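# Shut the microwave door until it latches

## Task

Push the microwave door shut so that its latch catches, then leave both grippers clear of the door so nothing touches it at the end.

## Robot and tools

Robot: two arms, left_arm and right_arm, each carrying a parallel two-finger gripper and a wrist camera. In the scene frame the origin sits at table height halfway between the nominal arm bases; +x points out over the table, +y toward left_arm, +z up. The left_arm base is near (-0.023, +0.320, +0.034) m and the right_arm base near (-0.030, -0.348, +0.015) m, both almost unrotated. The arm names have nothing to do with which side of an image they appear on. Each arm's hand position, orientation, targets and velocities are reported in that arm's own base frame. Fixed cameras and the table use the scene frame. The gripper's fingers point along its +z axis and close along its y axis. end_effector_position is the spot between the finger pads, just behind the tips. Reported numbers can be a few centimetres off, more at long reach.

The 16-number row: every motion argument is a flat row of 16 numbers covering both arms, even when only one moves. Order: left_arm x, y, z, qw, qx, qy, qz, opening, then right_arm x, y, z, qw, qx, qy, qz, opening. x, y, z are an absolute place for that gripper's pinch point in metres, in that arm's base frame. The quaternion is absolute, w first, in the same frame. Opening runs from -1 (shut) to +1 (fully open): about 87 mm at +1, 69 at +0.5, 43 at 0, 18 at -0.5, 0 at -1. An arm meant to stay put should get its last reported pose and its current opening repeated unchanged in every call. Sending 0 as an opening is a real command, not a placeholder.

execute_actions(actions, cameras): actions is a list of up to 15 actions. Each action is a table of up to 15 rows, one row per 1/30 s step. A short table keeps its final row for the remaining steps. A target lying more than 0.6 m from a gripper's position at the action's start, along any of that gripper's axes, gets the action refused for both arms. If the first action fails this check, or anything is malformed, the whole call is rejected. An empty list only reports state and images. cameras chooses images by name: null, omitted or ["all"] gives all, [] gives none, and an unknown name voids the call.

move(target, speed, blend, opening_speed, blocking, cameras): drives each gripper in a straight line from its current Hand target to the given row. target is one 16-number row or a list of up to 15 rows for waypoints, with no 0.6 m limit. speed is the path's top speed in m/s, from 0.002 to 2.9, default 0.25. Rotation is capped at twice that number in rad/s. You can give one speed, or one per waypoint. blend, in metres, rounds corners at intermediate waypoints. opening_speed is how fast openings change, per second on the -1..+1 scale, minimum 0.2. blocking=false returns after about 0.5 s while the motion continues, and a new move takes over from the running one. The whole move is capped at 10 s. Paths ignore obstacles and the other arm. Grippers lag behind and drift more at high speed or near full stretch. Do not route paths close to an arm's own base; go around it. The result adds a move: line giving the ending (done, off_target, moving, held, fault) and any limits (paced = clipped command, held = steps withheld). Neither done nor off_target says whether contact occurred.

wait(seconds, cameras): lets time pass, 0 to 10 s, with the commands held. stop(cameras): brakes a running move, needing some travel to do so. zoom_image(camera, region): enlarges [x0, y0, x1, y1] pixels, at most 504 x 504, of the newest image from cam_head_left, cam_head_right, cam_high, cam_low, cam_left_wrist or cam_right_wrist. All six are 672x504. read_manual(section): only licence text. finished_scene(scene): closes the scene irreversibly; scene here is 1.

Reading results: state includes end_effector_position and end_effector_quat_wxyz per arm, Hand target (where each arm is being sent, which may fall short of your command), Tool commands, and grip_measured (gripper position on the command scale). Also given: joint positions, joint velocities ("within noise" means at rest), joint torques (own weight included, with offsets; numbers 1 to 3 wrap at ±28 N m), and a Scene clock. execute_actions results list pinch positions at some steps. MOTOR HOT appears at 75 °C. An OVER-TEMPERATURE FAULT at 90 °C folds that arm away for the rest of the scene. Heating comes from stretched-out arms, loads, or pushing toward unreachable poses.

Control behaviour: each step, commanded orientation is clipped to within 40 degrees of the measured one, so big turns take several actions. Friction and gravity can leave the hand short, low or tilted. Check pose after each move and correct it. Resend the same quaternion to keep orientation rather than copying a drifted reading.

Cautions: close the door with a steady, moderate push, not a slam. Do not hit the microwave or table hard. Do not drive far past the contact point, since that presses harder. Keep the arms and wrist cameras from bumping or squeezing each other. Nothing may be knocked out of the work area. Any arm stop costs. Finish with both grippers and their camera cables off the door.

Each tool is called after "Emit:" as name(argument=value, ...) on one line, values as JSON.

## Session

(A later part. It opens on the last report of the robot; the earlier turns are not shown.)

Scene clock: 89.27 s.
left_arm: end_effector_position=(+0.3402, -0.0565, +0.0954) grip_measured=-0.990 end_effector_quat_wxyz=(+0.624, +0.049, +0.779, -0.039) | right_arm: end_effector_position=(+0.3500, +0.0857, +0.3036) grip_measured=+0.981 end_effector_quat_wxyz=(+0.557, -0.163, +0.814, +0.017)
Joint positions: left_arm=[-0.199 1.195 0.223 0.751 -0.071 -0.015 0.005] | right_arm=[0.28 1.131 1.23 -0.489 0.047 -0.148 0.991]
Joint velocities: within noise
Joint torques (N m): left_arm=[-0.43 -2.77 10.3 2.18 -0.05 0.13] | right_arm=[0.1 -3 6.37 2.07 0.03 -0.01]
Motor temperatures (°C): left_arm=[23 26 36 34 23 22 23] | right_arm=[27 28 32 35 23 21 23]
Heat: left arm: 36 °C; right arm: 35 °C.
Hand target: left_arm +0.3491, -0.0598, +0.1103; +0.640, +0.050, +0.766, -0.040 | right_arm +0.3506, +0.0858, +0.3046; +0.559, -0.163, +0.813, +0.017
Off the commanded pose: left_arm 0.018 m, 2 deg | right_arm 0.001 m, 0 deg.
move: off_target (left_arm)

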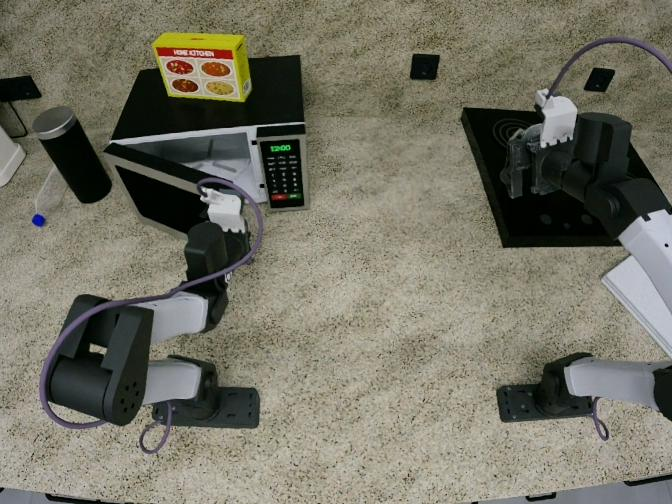

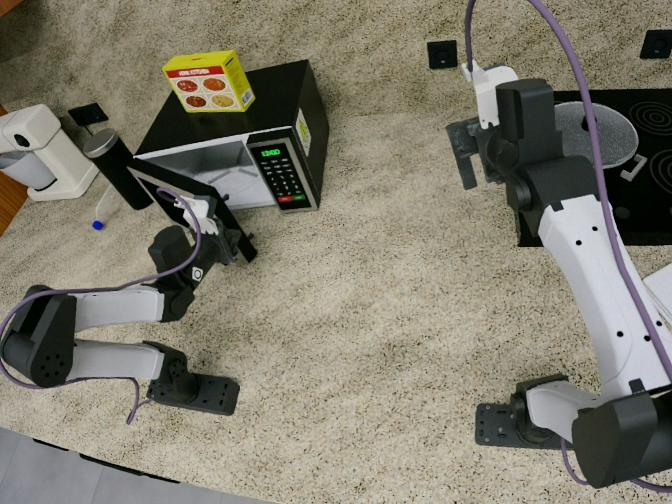

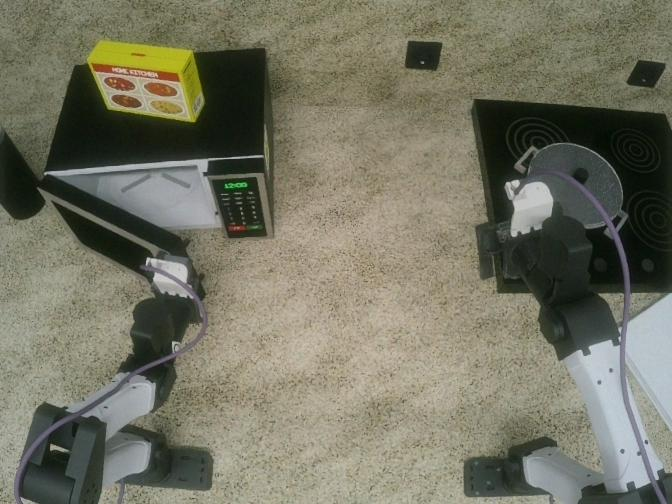

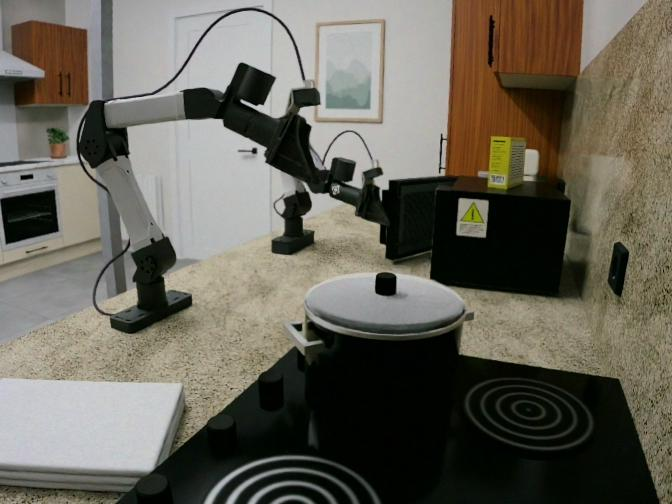

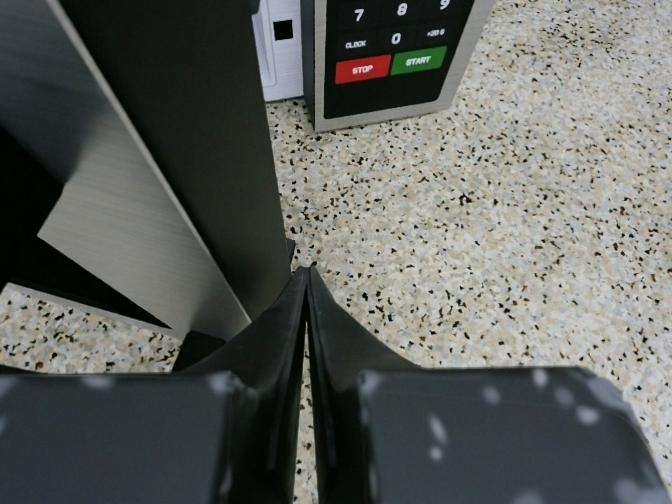

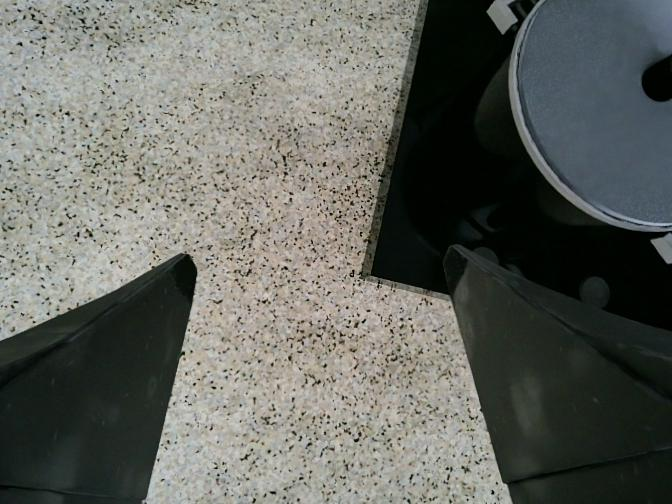

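Emit:
move(target=[[0.24,-0.05,0.12,0.6,0.05,0.798,-0.04,-1,0.3506,0.0858,0.3046,0.559,-0.163,0.813,0.017,1],[0.18,0.045,0.12,0.488,0.187,0.845,-0.108,1,0.3506,0.0858,0.3046,0.559,-0.163,0.813,0.017,1]], speed=0.25, blend=0.02)

Scene clock: 100.57 s.
left_arm: end_effector_position=(+0.1770, +0.0409, +0.1109) grip_measured=+1.000 end_effector_quat_wxyz=(+0.480, +0.182, +0.851, -0.116) | right_arm: end_effector_position=(+0.3500, +0.0857, +0.3036) grip_measured=+0.981 end_effector_quat_wxyz=(+0.557, -0.163, +0.814, +0.017)
Joint positions: left_arm=[1.014 0.871 0.607 -1.127 1.023 1.334 1] | right_arm=[0.28 1.131 1.23 -0.489 0.047 -0.148 0.991]
Joint velocities: within noise
Joint torques (N m): left_arm=[1.16 -0.57 10.28 0.57 0.6 0.25] | right_arm=[0.1 -2.78 6.35 2.1 -0.03 -0.02]
Motor temperatures (°C): left_arm=[23 26 37 35 23 22 23] | right_arm=[27 28 32 35 23 21 23]
Heat: left arm: 37 °C; right arm: 35 °C.
Hand target: left_arm +0.1801, +0.0450, +0.1199; +0.488, +0.187, +0.846, -0.108 | right_arm +0.3506, +0.0858, +0.3046; +0.559, -0.163, +0.813, +0.017
Off the commanded pose: left_arm 0.010 m, 2 deg | right_arm 0.001 m, 0 deg.
move: done

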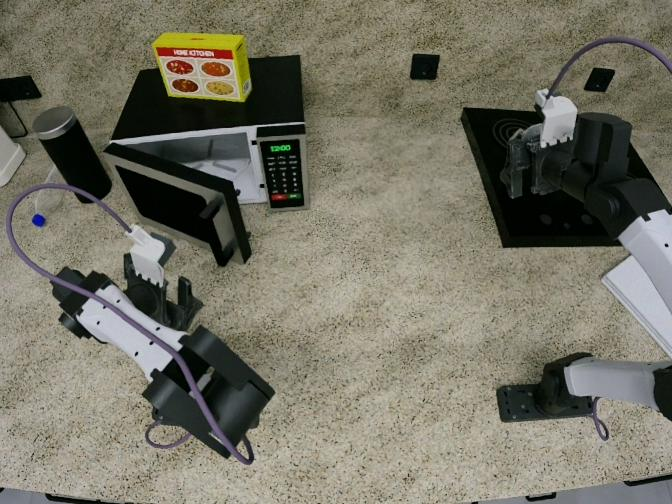

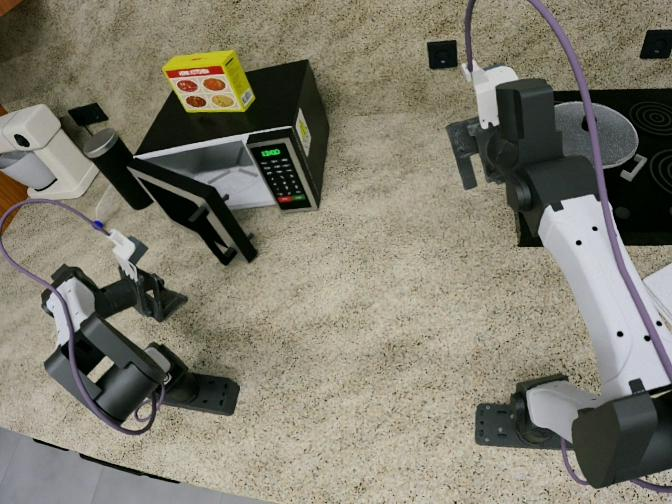

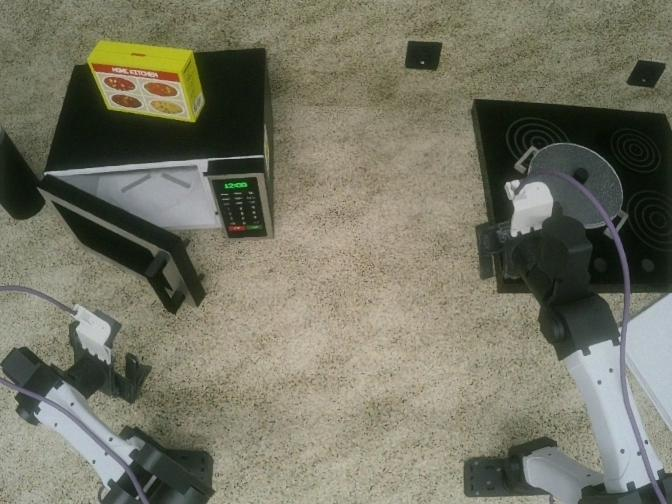

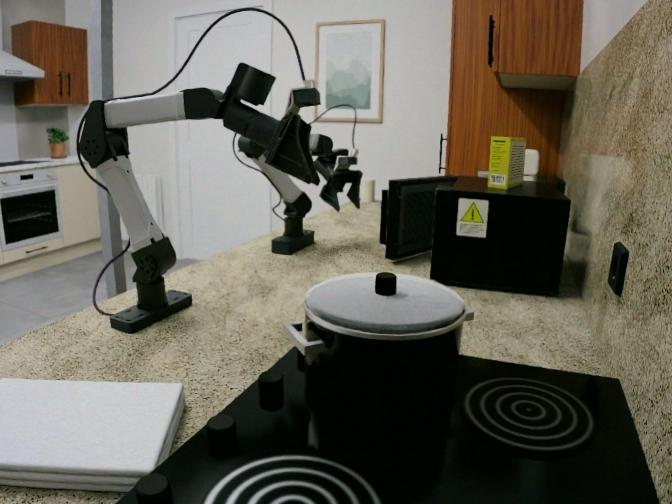

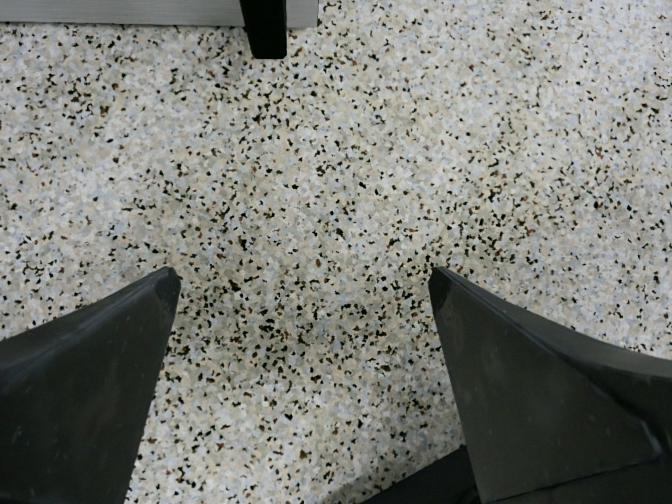

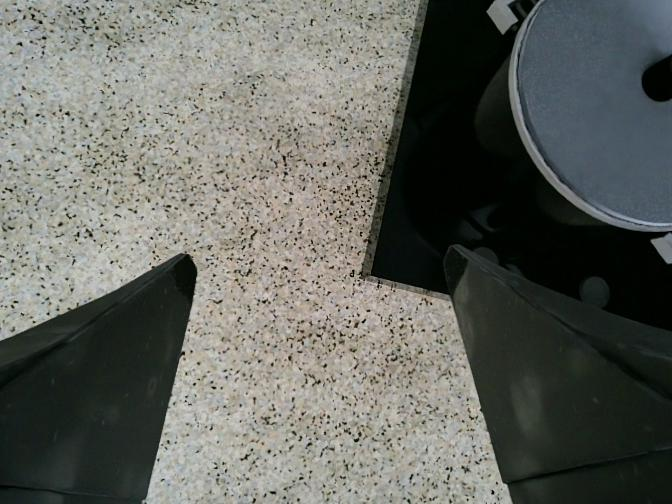

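Emit:
move(target=[[0.25,0.012,0.12,0.560,0.177,0.799,-0.124,0.4,0.3506,0.0858,0.3046,0.559,-0.163,0.813,0.017,1],[0.32,-0.026,0.12,0.585,0.085,0.805,-0.061,0.4,0.3506,0.0858,0.3046,0.559,-0.163,0.813,0.017,1],[0.345,-0.035,0.12,0.609,0,0.793,0,0.4,0.3506,0.0858,0.3046,0.559,-0.163,0.813,0.017,1]], speed=[0.2,0.1,0.08])

Scene clock: 109.23 s.
left_arm: end_effector_position=(+0.3442, -0.0330, +0.1202) grip_measured=+0.400 end_effector_quat_wxyz=(+0.606, +0.004, +0.795, +0.003) | right_arm: end_effector_position=(+0.3500, +0.0857, +0.3036) grip_measured=+0.981 end_effector_quat_wxyz=(+0.557, -0.163, +0.814, +0.017)
Joint positions: left_arm=[-0.177 1.08 0.346 0.463 -0.17 -0.038 0.7] | right_arm=[0.28 1.131 1.23 -0.489 0.047 -0.148 0.991]
Joint velocities: within noise
Joint torques (N m): left_arm=[-0.46 -2.5 7.86 2.26 -0.04 0] | right_arm=[0.1 -2.91 6.45 2.06 -0.02 -0.06]
Motor temperatures (°C): left_arm=[23 25 37 34 23 22 23] | right_arm=[27 28 32 36 23 21 23]
Heat: left arm: 37 °C; right arm: 36 °C.
Hand target: left_arm +0.3449, -0.0350, +0.1201; +0.609, +0.000, +0.793, +0.000 | right_arm +0.3506, +0.0858, +0.3046; +0.559, -0.163, +0.813, +0.017
Off the commanded pose: left_arm 0.002 m, 1 deg | right_arm 0.001 m, 0 deg.
move: done

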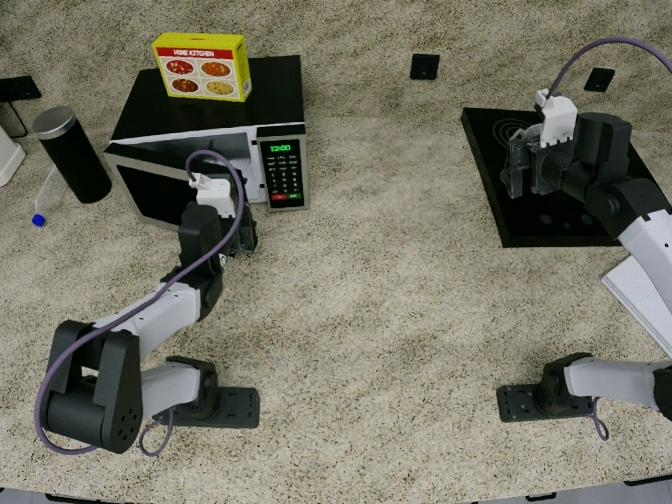

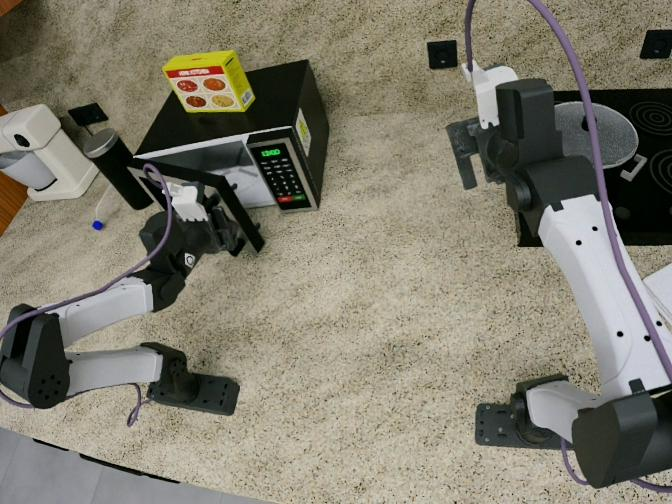

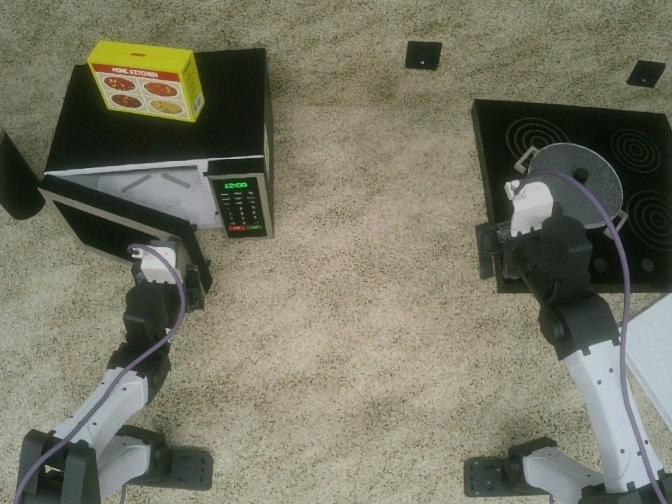

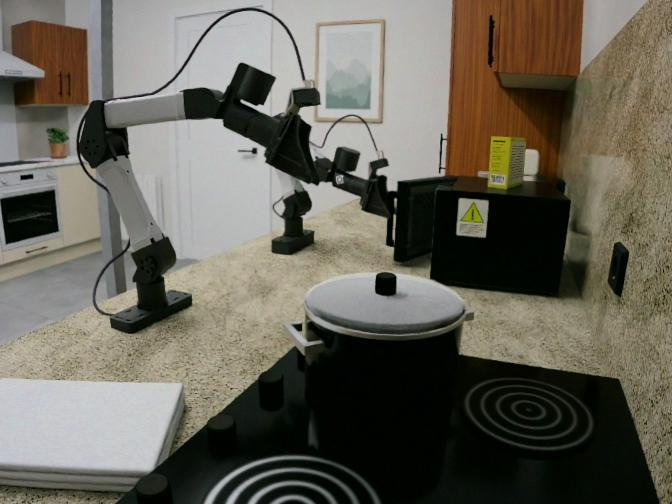

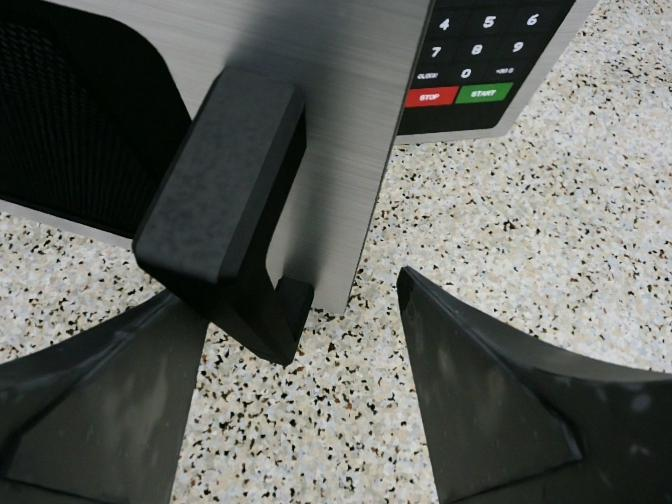

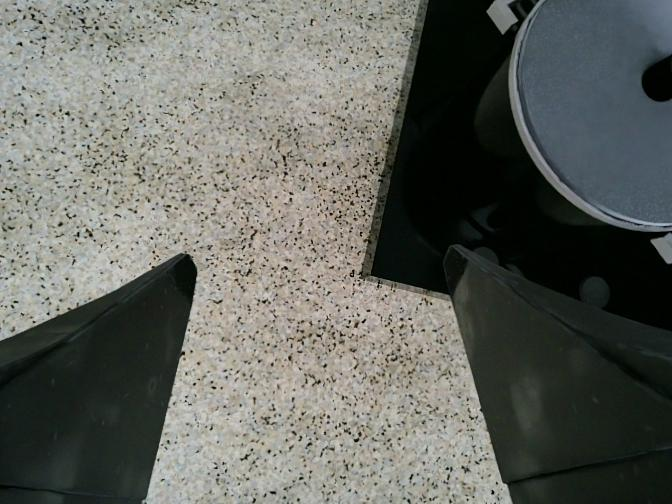

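Emit:
move(target=[[0.34,-0.024,0.12,0.609,0,0.793,0,0.1,0.3506,0.0858,0.3046,0.559,-0.163,0.813,0.017,1],[0.40,-0.036,0.12,0.609,0,0.793,0,0.1,0.3506,0.0858,0.3046,0.559,-0.163,0.813,0.017,1]], speed=0.1)

Scene clock: 116.83 s.
left_arm: end_effector_position=(+0.3899, -0.0322, +0.1066) grip_measured=+0.100 end_effector_quat_wxyz=(+0.594, +0.000, +0.805, +0.003) | right_arm: end_effector_position=(+0.3500, +0.0857, +0.3036) grip_measured=+0.981 end_effector_quat_wxyz=(+0.557, -0.163, +0.814, +0.017)
Joint positions: left_arm=[-0.14 1.358 0.475 0.58 -0.138 -0.038 0.55] | right_arm=[0.28 1.131 1.23 -0.489 0.047 -0.148 0.991]
Joint velocities: within noise
Joint torques (N m): left_arm=[-0.35 -4.34 10.59 2.2 -0.03 0.1] | right_arm=[0.08 -3.02 6.64 2.04 0 -0.03]
Motor temperatures (°C): left_arm=[23 25 37 35 23 22 23] | right_arm=[27 28 32 36 23 21 23]
Heat: left arm: 37 °C; right arm: 36 °C.
Hand target: left_arm +0.3992, -0.0359, +0.1203; +0.609, +0.000, +0.793, +0.000 | right_arm +0.3506, +0.0858, +0.3046; +0.559, -0.163, +0.813, +0.017
Off the commanded pose: left_arm 0.017 m, 2 deg | right_arm 0.001 m, 0 deg.
move: off_target (left_arm)

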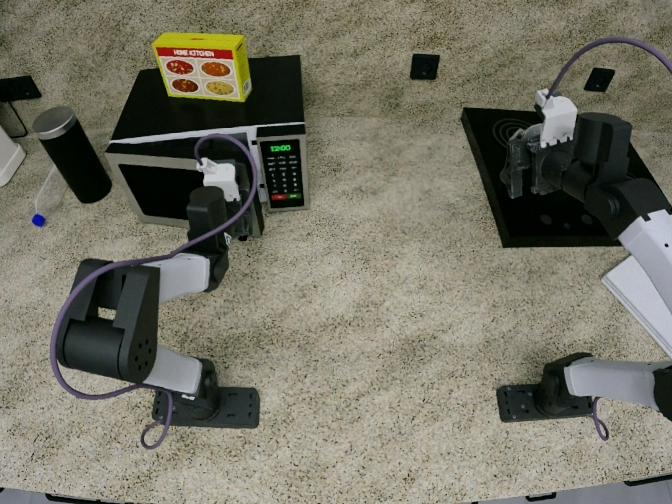

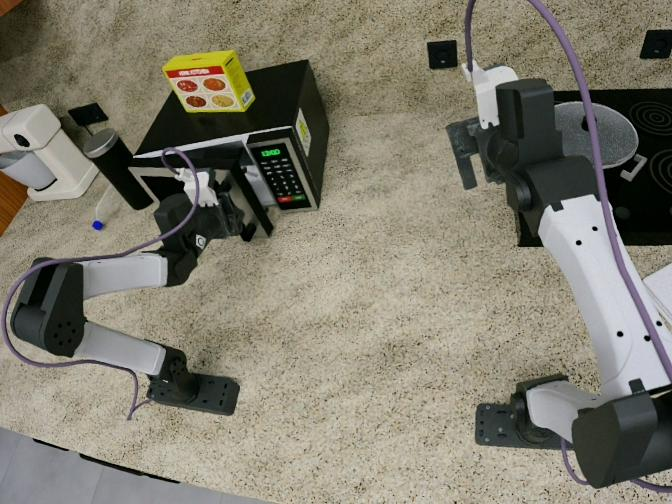

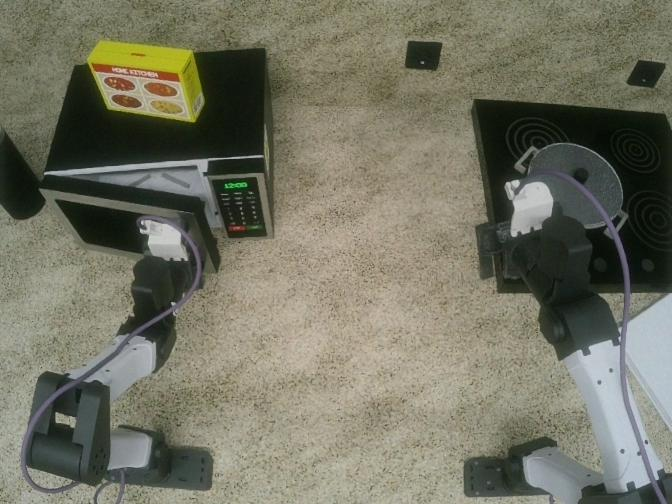

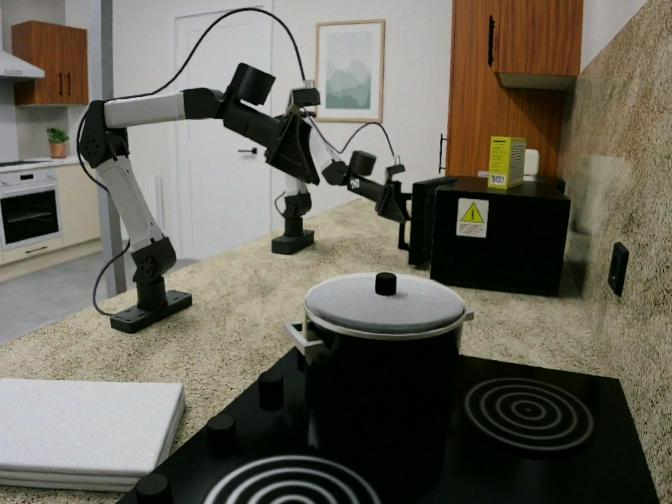

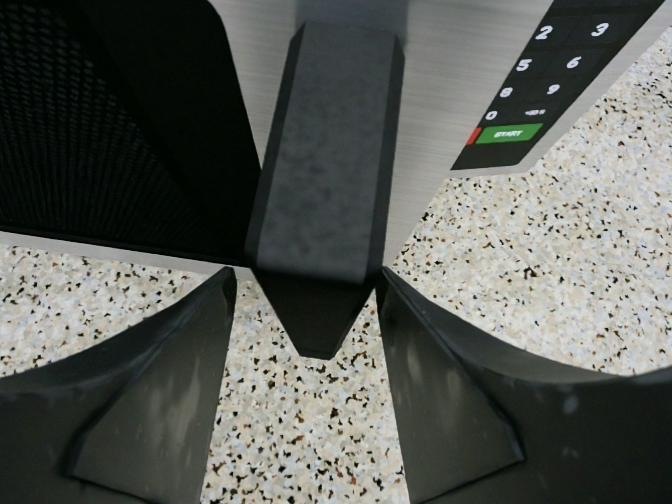

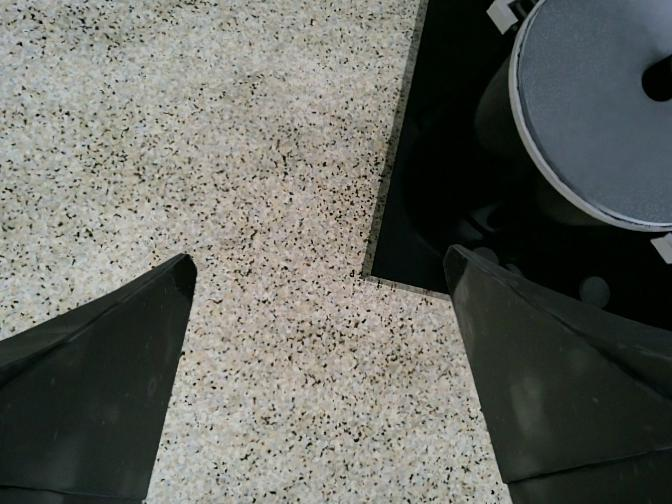

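Emit:
move(target=[[0.47,-0.04,0.125,0.609,0,0.793,0,0.1,0.3506,0.0858,0.3046,0.559,-0.163,0.813,0.017,1]], speed=0.07)

Scene clock: 121.63 s.
left_arm: end_effector_position=(+0.4605, -0.0411, +0.1153) grip_measured=+0.100 end_effector_quat_wxyz=(+0.598, -0.001, +0.801, +0.002) | right_arm: end_effector_position=(+0.3499, +0.0856, +0.3035) grip_measured=+0.981 end_effector_quat_wxyz=(+0.556, -0.163, +0.814, +0.017)
Joint positions: left_arm=[-0.136 1.623 0.742 0.59 -0.134 -0.038 0.55] | right_arm=[0.28 1.131 1.23 -0.49 0.047 -0.148 0.991]
Joint velocities: within noise
Joint torques (N m): left_arm=[1.16 -6.5 10.56 2.12 0.11 0.16] | right_arm=[0.21 -2.88 6.68 2.08 0.02 -0.06]
Motor temperatures (°C): left_arm=[23 26 37 35 23 22 23] | right_arm=[27 28 32 36 23 21 23]
Heat: left arm: 37 °C; right arm: 36 °C.
Hand target: left_arm +0.4694, -0.0399, +0.1251; +0.609, +0.000, +0.793, +0.000 | right_arm +0.3506, +0.0858, +0.3045; +0.559, -0.163, +0.813, +0.017
Off the commanded pose: left_arm 0.014 m, 2 deg | right_arm 0.001 m, 0 deg.
move: off_target (left_arm)

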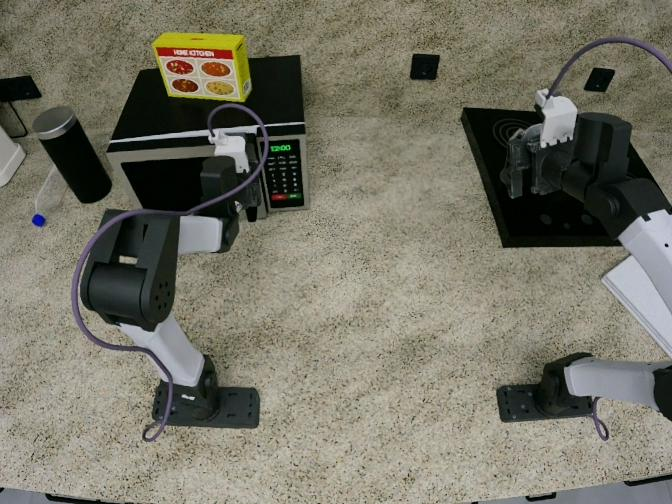

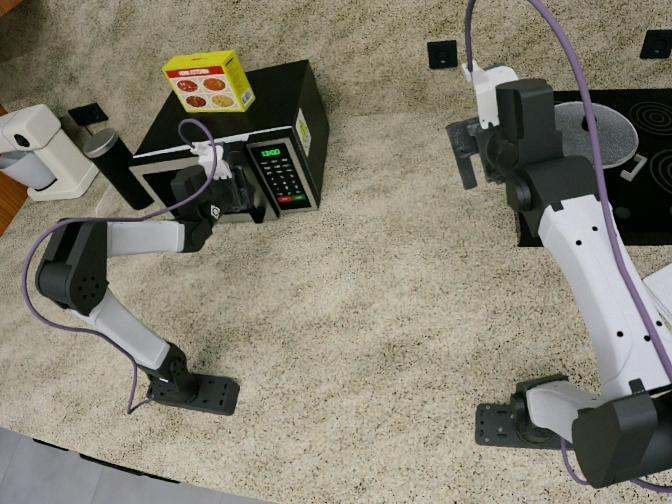

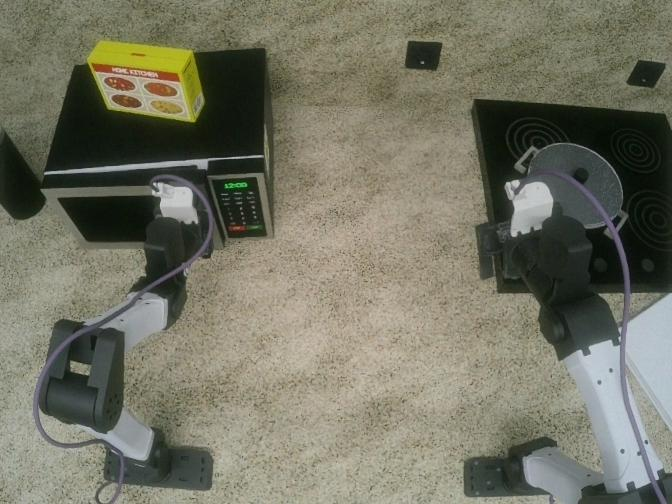

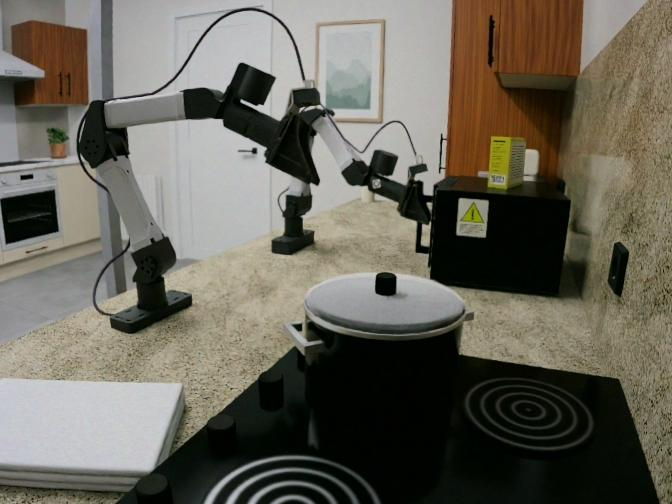

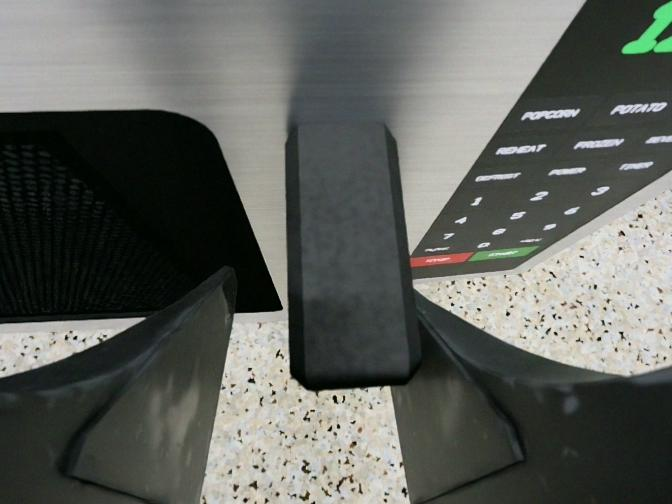

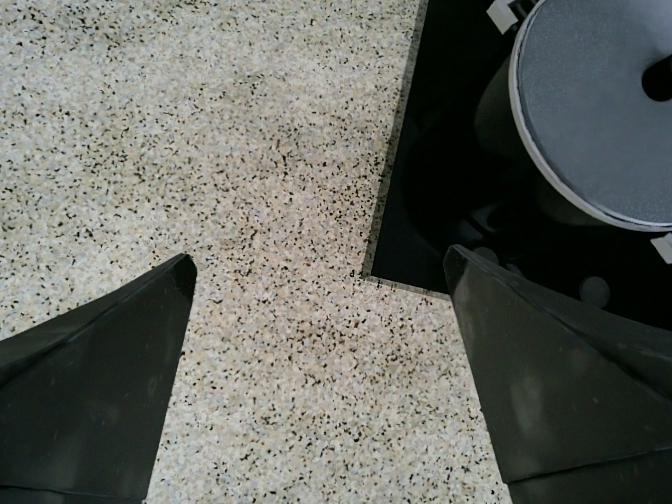

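Emit:
move(target=[[0.50,-0.041,0.13,0.609,0,0.793,0,0.1,0.3506,0.0858,0.3046,0.559,-0.163,0.813,0.017,1]], speed=0.06)

Emit:
zoom_image(camera="cam_low", region=[360, 120, 600, 320])

Emit:
zoom_image(camera="cam_high", region=[20, 100, 300, 290])

Scene clock: 126.30 s.
left_arm: end_effector_position=(+0.4683, -0.0413, +0.1018) grip_measured=+0.100 end_effector_quat_wxyz=(+0.565, +0.002, +0.825, +0.008) | right_arm: end_effector_position=(+0.3499, +0.0856, +0.3035) grip_measured=+0.981 end_effector_quat_wxyz=(+0.556, -0.163, +0.814, +0.017)
Joint positions: left_arm=[-0.136 1.675 0.823 0.477 -0.139 -0.038 0.55] | right_arm=[0.28 1.131 1.23 -0.49 0.047 -0.148 0.991]
Joint velocities: within noise
Joint torques (N m): left_arm=[1.91 -5.19 14.01 2.81 0.21 0.19] | right_arm=[-0.12 -2.84 6.65 2.08 0.05 -0.01]
Motor temperatures (°C): left_arm=[23 26 38 36 23 22 23] | right_arm=[27 28 32 36 23 21 23]
Heat: left arm: 38 °C; right arm: 36 °C.
Hand target: left_arm +0.4948, -0.0402, +0.1316; +0.609, +0.000, +0.793, +0.001 | right_arm +0.3506, +0.0858, +0.3046; +0.559, -0.163, +0.813, +0.017
Off the commanded pose: left_arm 0.042 m, 6 deg | right_arm 0.001 m, 0 deg.
move: off_target (left_arm)

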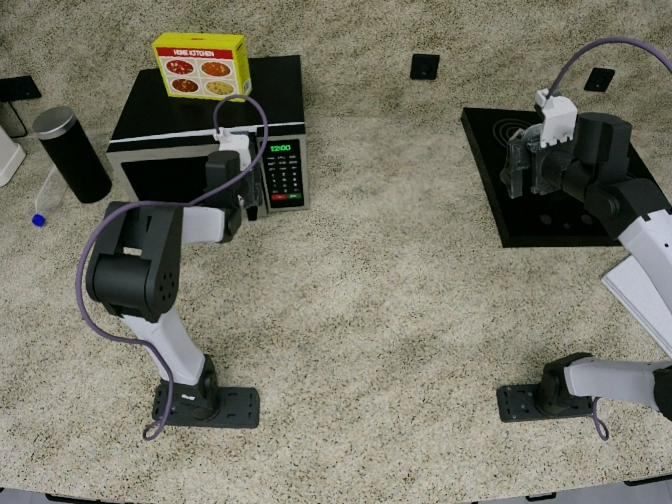

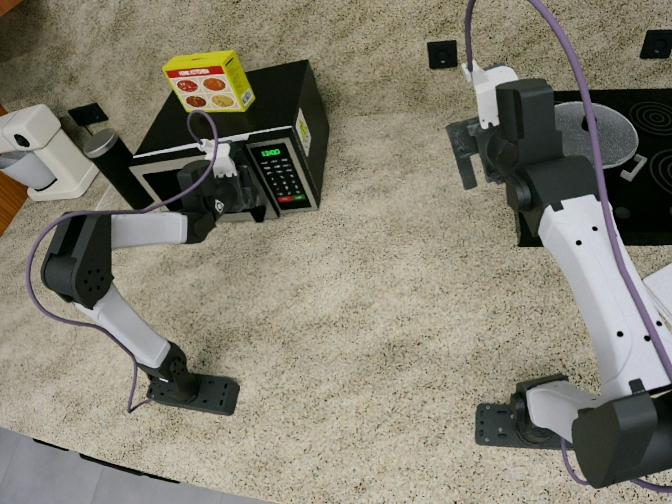

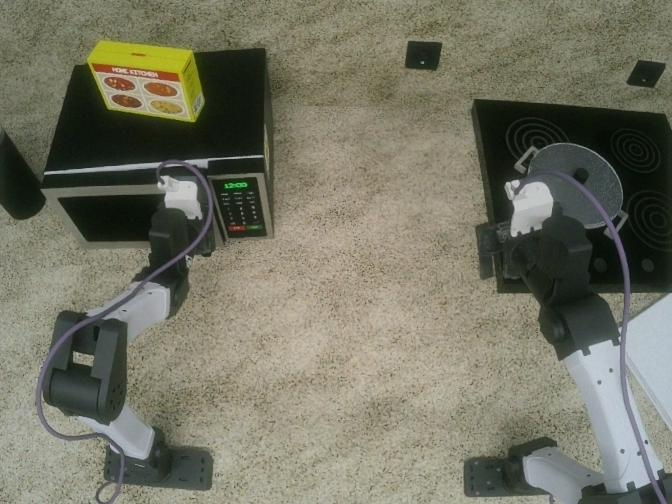

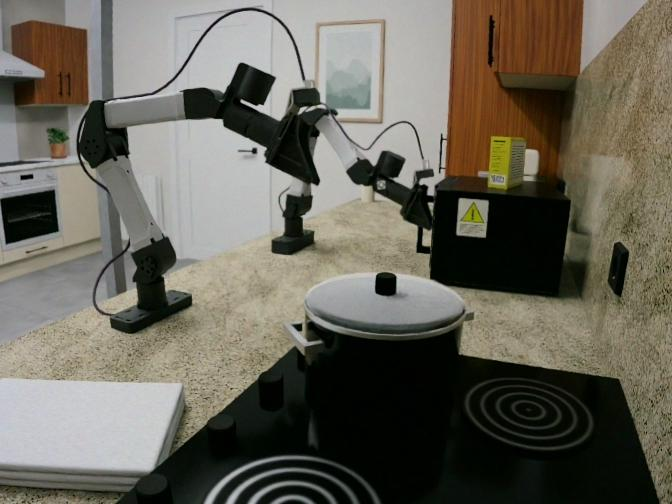

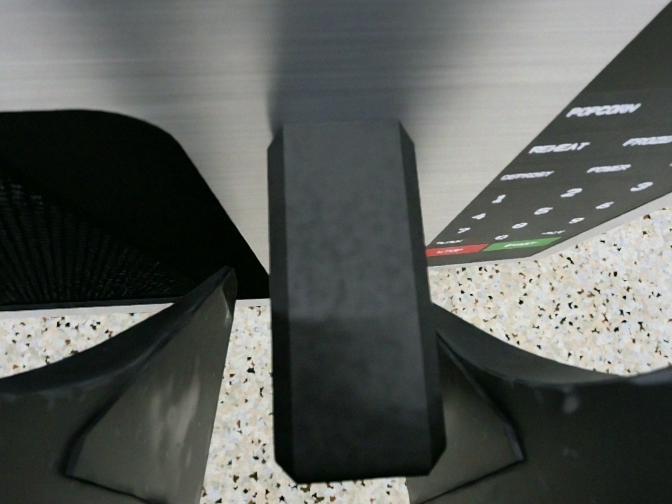

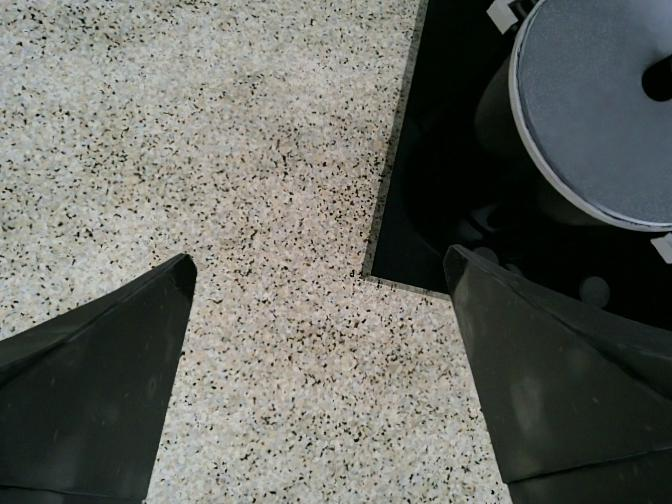

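Scaled by 2.100.

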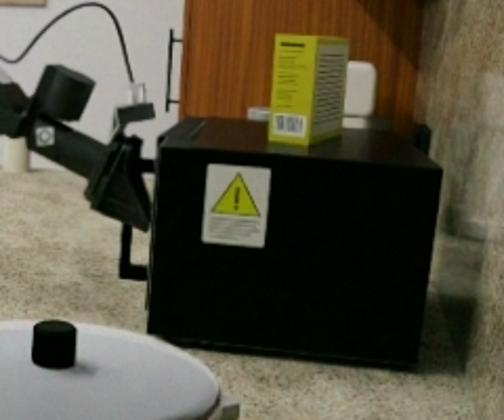

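Scaled by 1.800.

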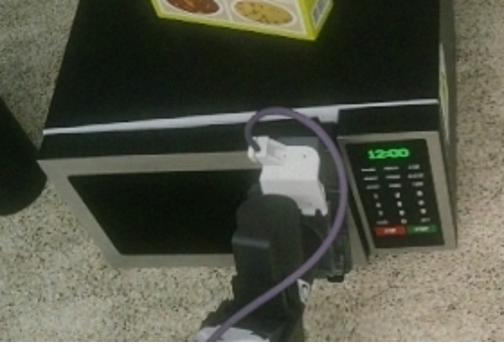

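Emit:
move(target=[[0.44,-0.041,0.12,0.6,0,0.8,0,0.1,0.3506,0.0858,0.3046,0.559,-0.163,0.813,0.017,1],[0.33,-0.041,0.13,0.6,0,0.8,0,0.1,0.3506,0.0858,0.3046,0.559,-0.163,0.813,0.017,1]], speed=[0.06,0.2])

Emit:
zoom_image(camera="cam_high", region=[20, 100, 300, 290])

Emit:
zoom_image(camera="cam_head_right", region=[120, 100, 340, 260])

Scene clock: 133.67 s.
left_arm: end_effector_position=(+0.3347, -0.0400, +0.1361) grip_measured=+0.100 end_effector_quat_wxyz=(+0.606, +0.002, +0.796, +0.001) | right_arm: end_effector_position=(+0.3499, +0.0856, +0.3035) grip_measured=+0.981 end_effector_quat_wxyz=(+0.556, -0.163, +0.814, +0.017)
Joint positions: left_arm=[-0.223 0.987 0.379 0.332 -0.214 -0.055 0.55] | right_arm=[0.28 1.131 1.23 -0.49 0.047 -0.148 0.991]
Joint velocities: within noise
Joint torques (N m): left_arm=[-0.4 -3.41 7.08 1.98 -0.06 0.01] | right_arm=[0.13 -3.03 6.53 2.09 0.02 -0.06]
Motor temperatures (°C): left_arm=[23 26 39 37 23 22 23] | right_arm=[27 28 32 37 23 21 23]
Heat: left arm: 39 °C; right arm: 37 °C.
Hand target: left_arm +0.3302, -0.0409, +0.1300; +0.600, +0.000, +0.800, +0.000 | right_arm +0.3506, +0.0858, +0.3046; +0.559, -0.163, +0.813, +0.017
Off the commanded pose: left_arm 0.008 m, 1 deg | right_arm 0.001 m, 0 deg.
move: done

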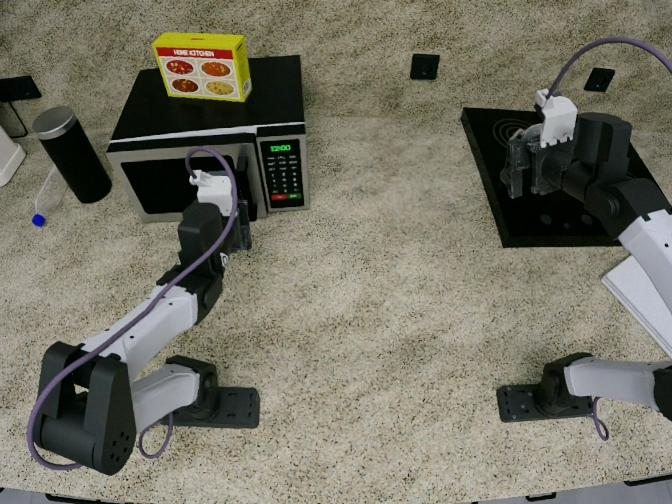

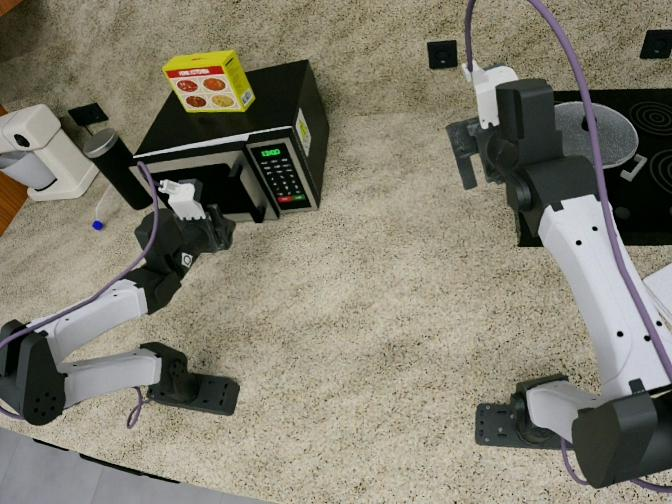

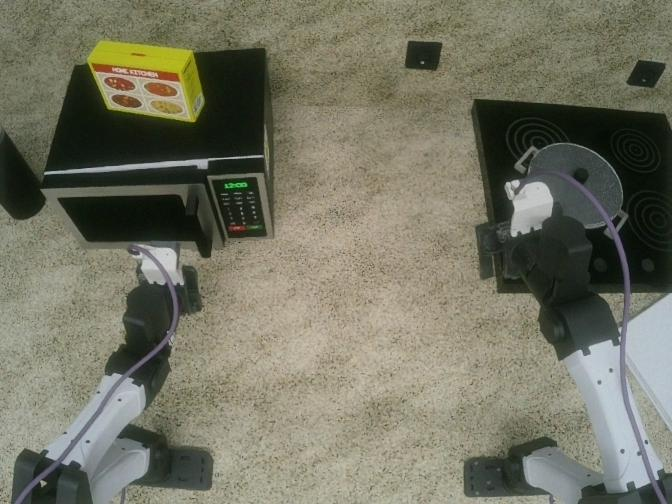

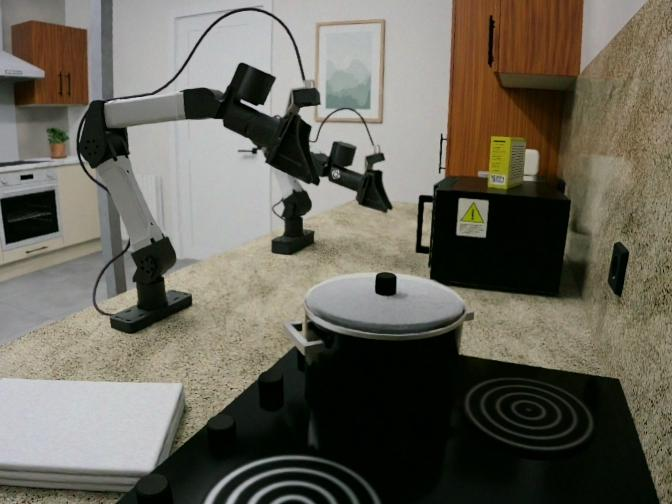

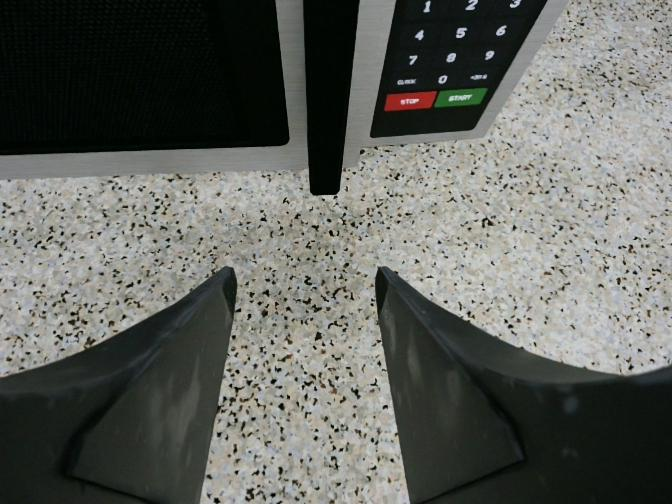

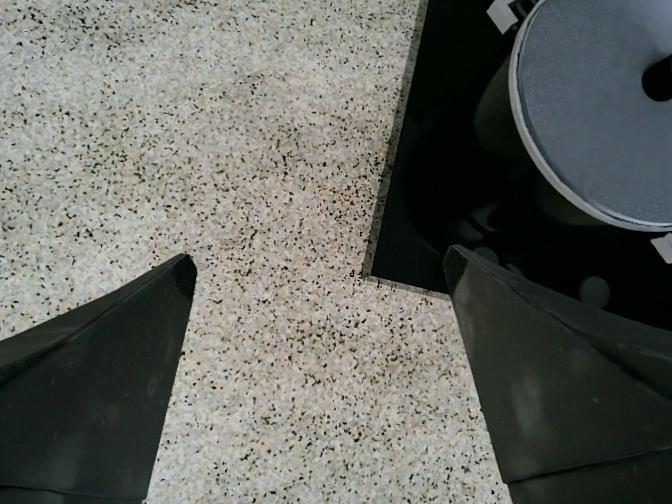

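Scaled by 1.800.

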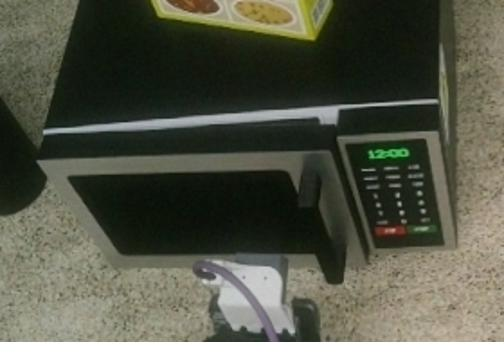

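Scaled by 2.291.

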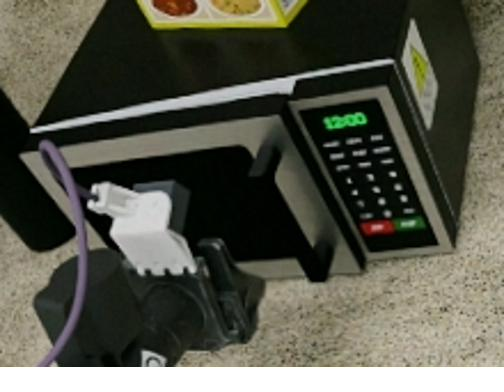

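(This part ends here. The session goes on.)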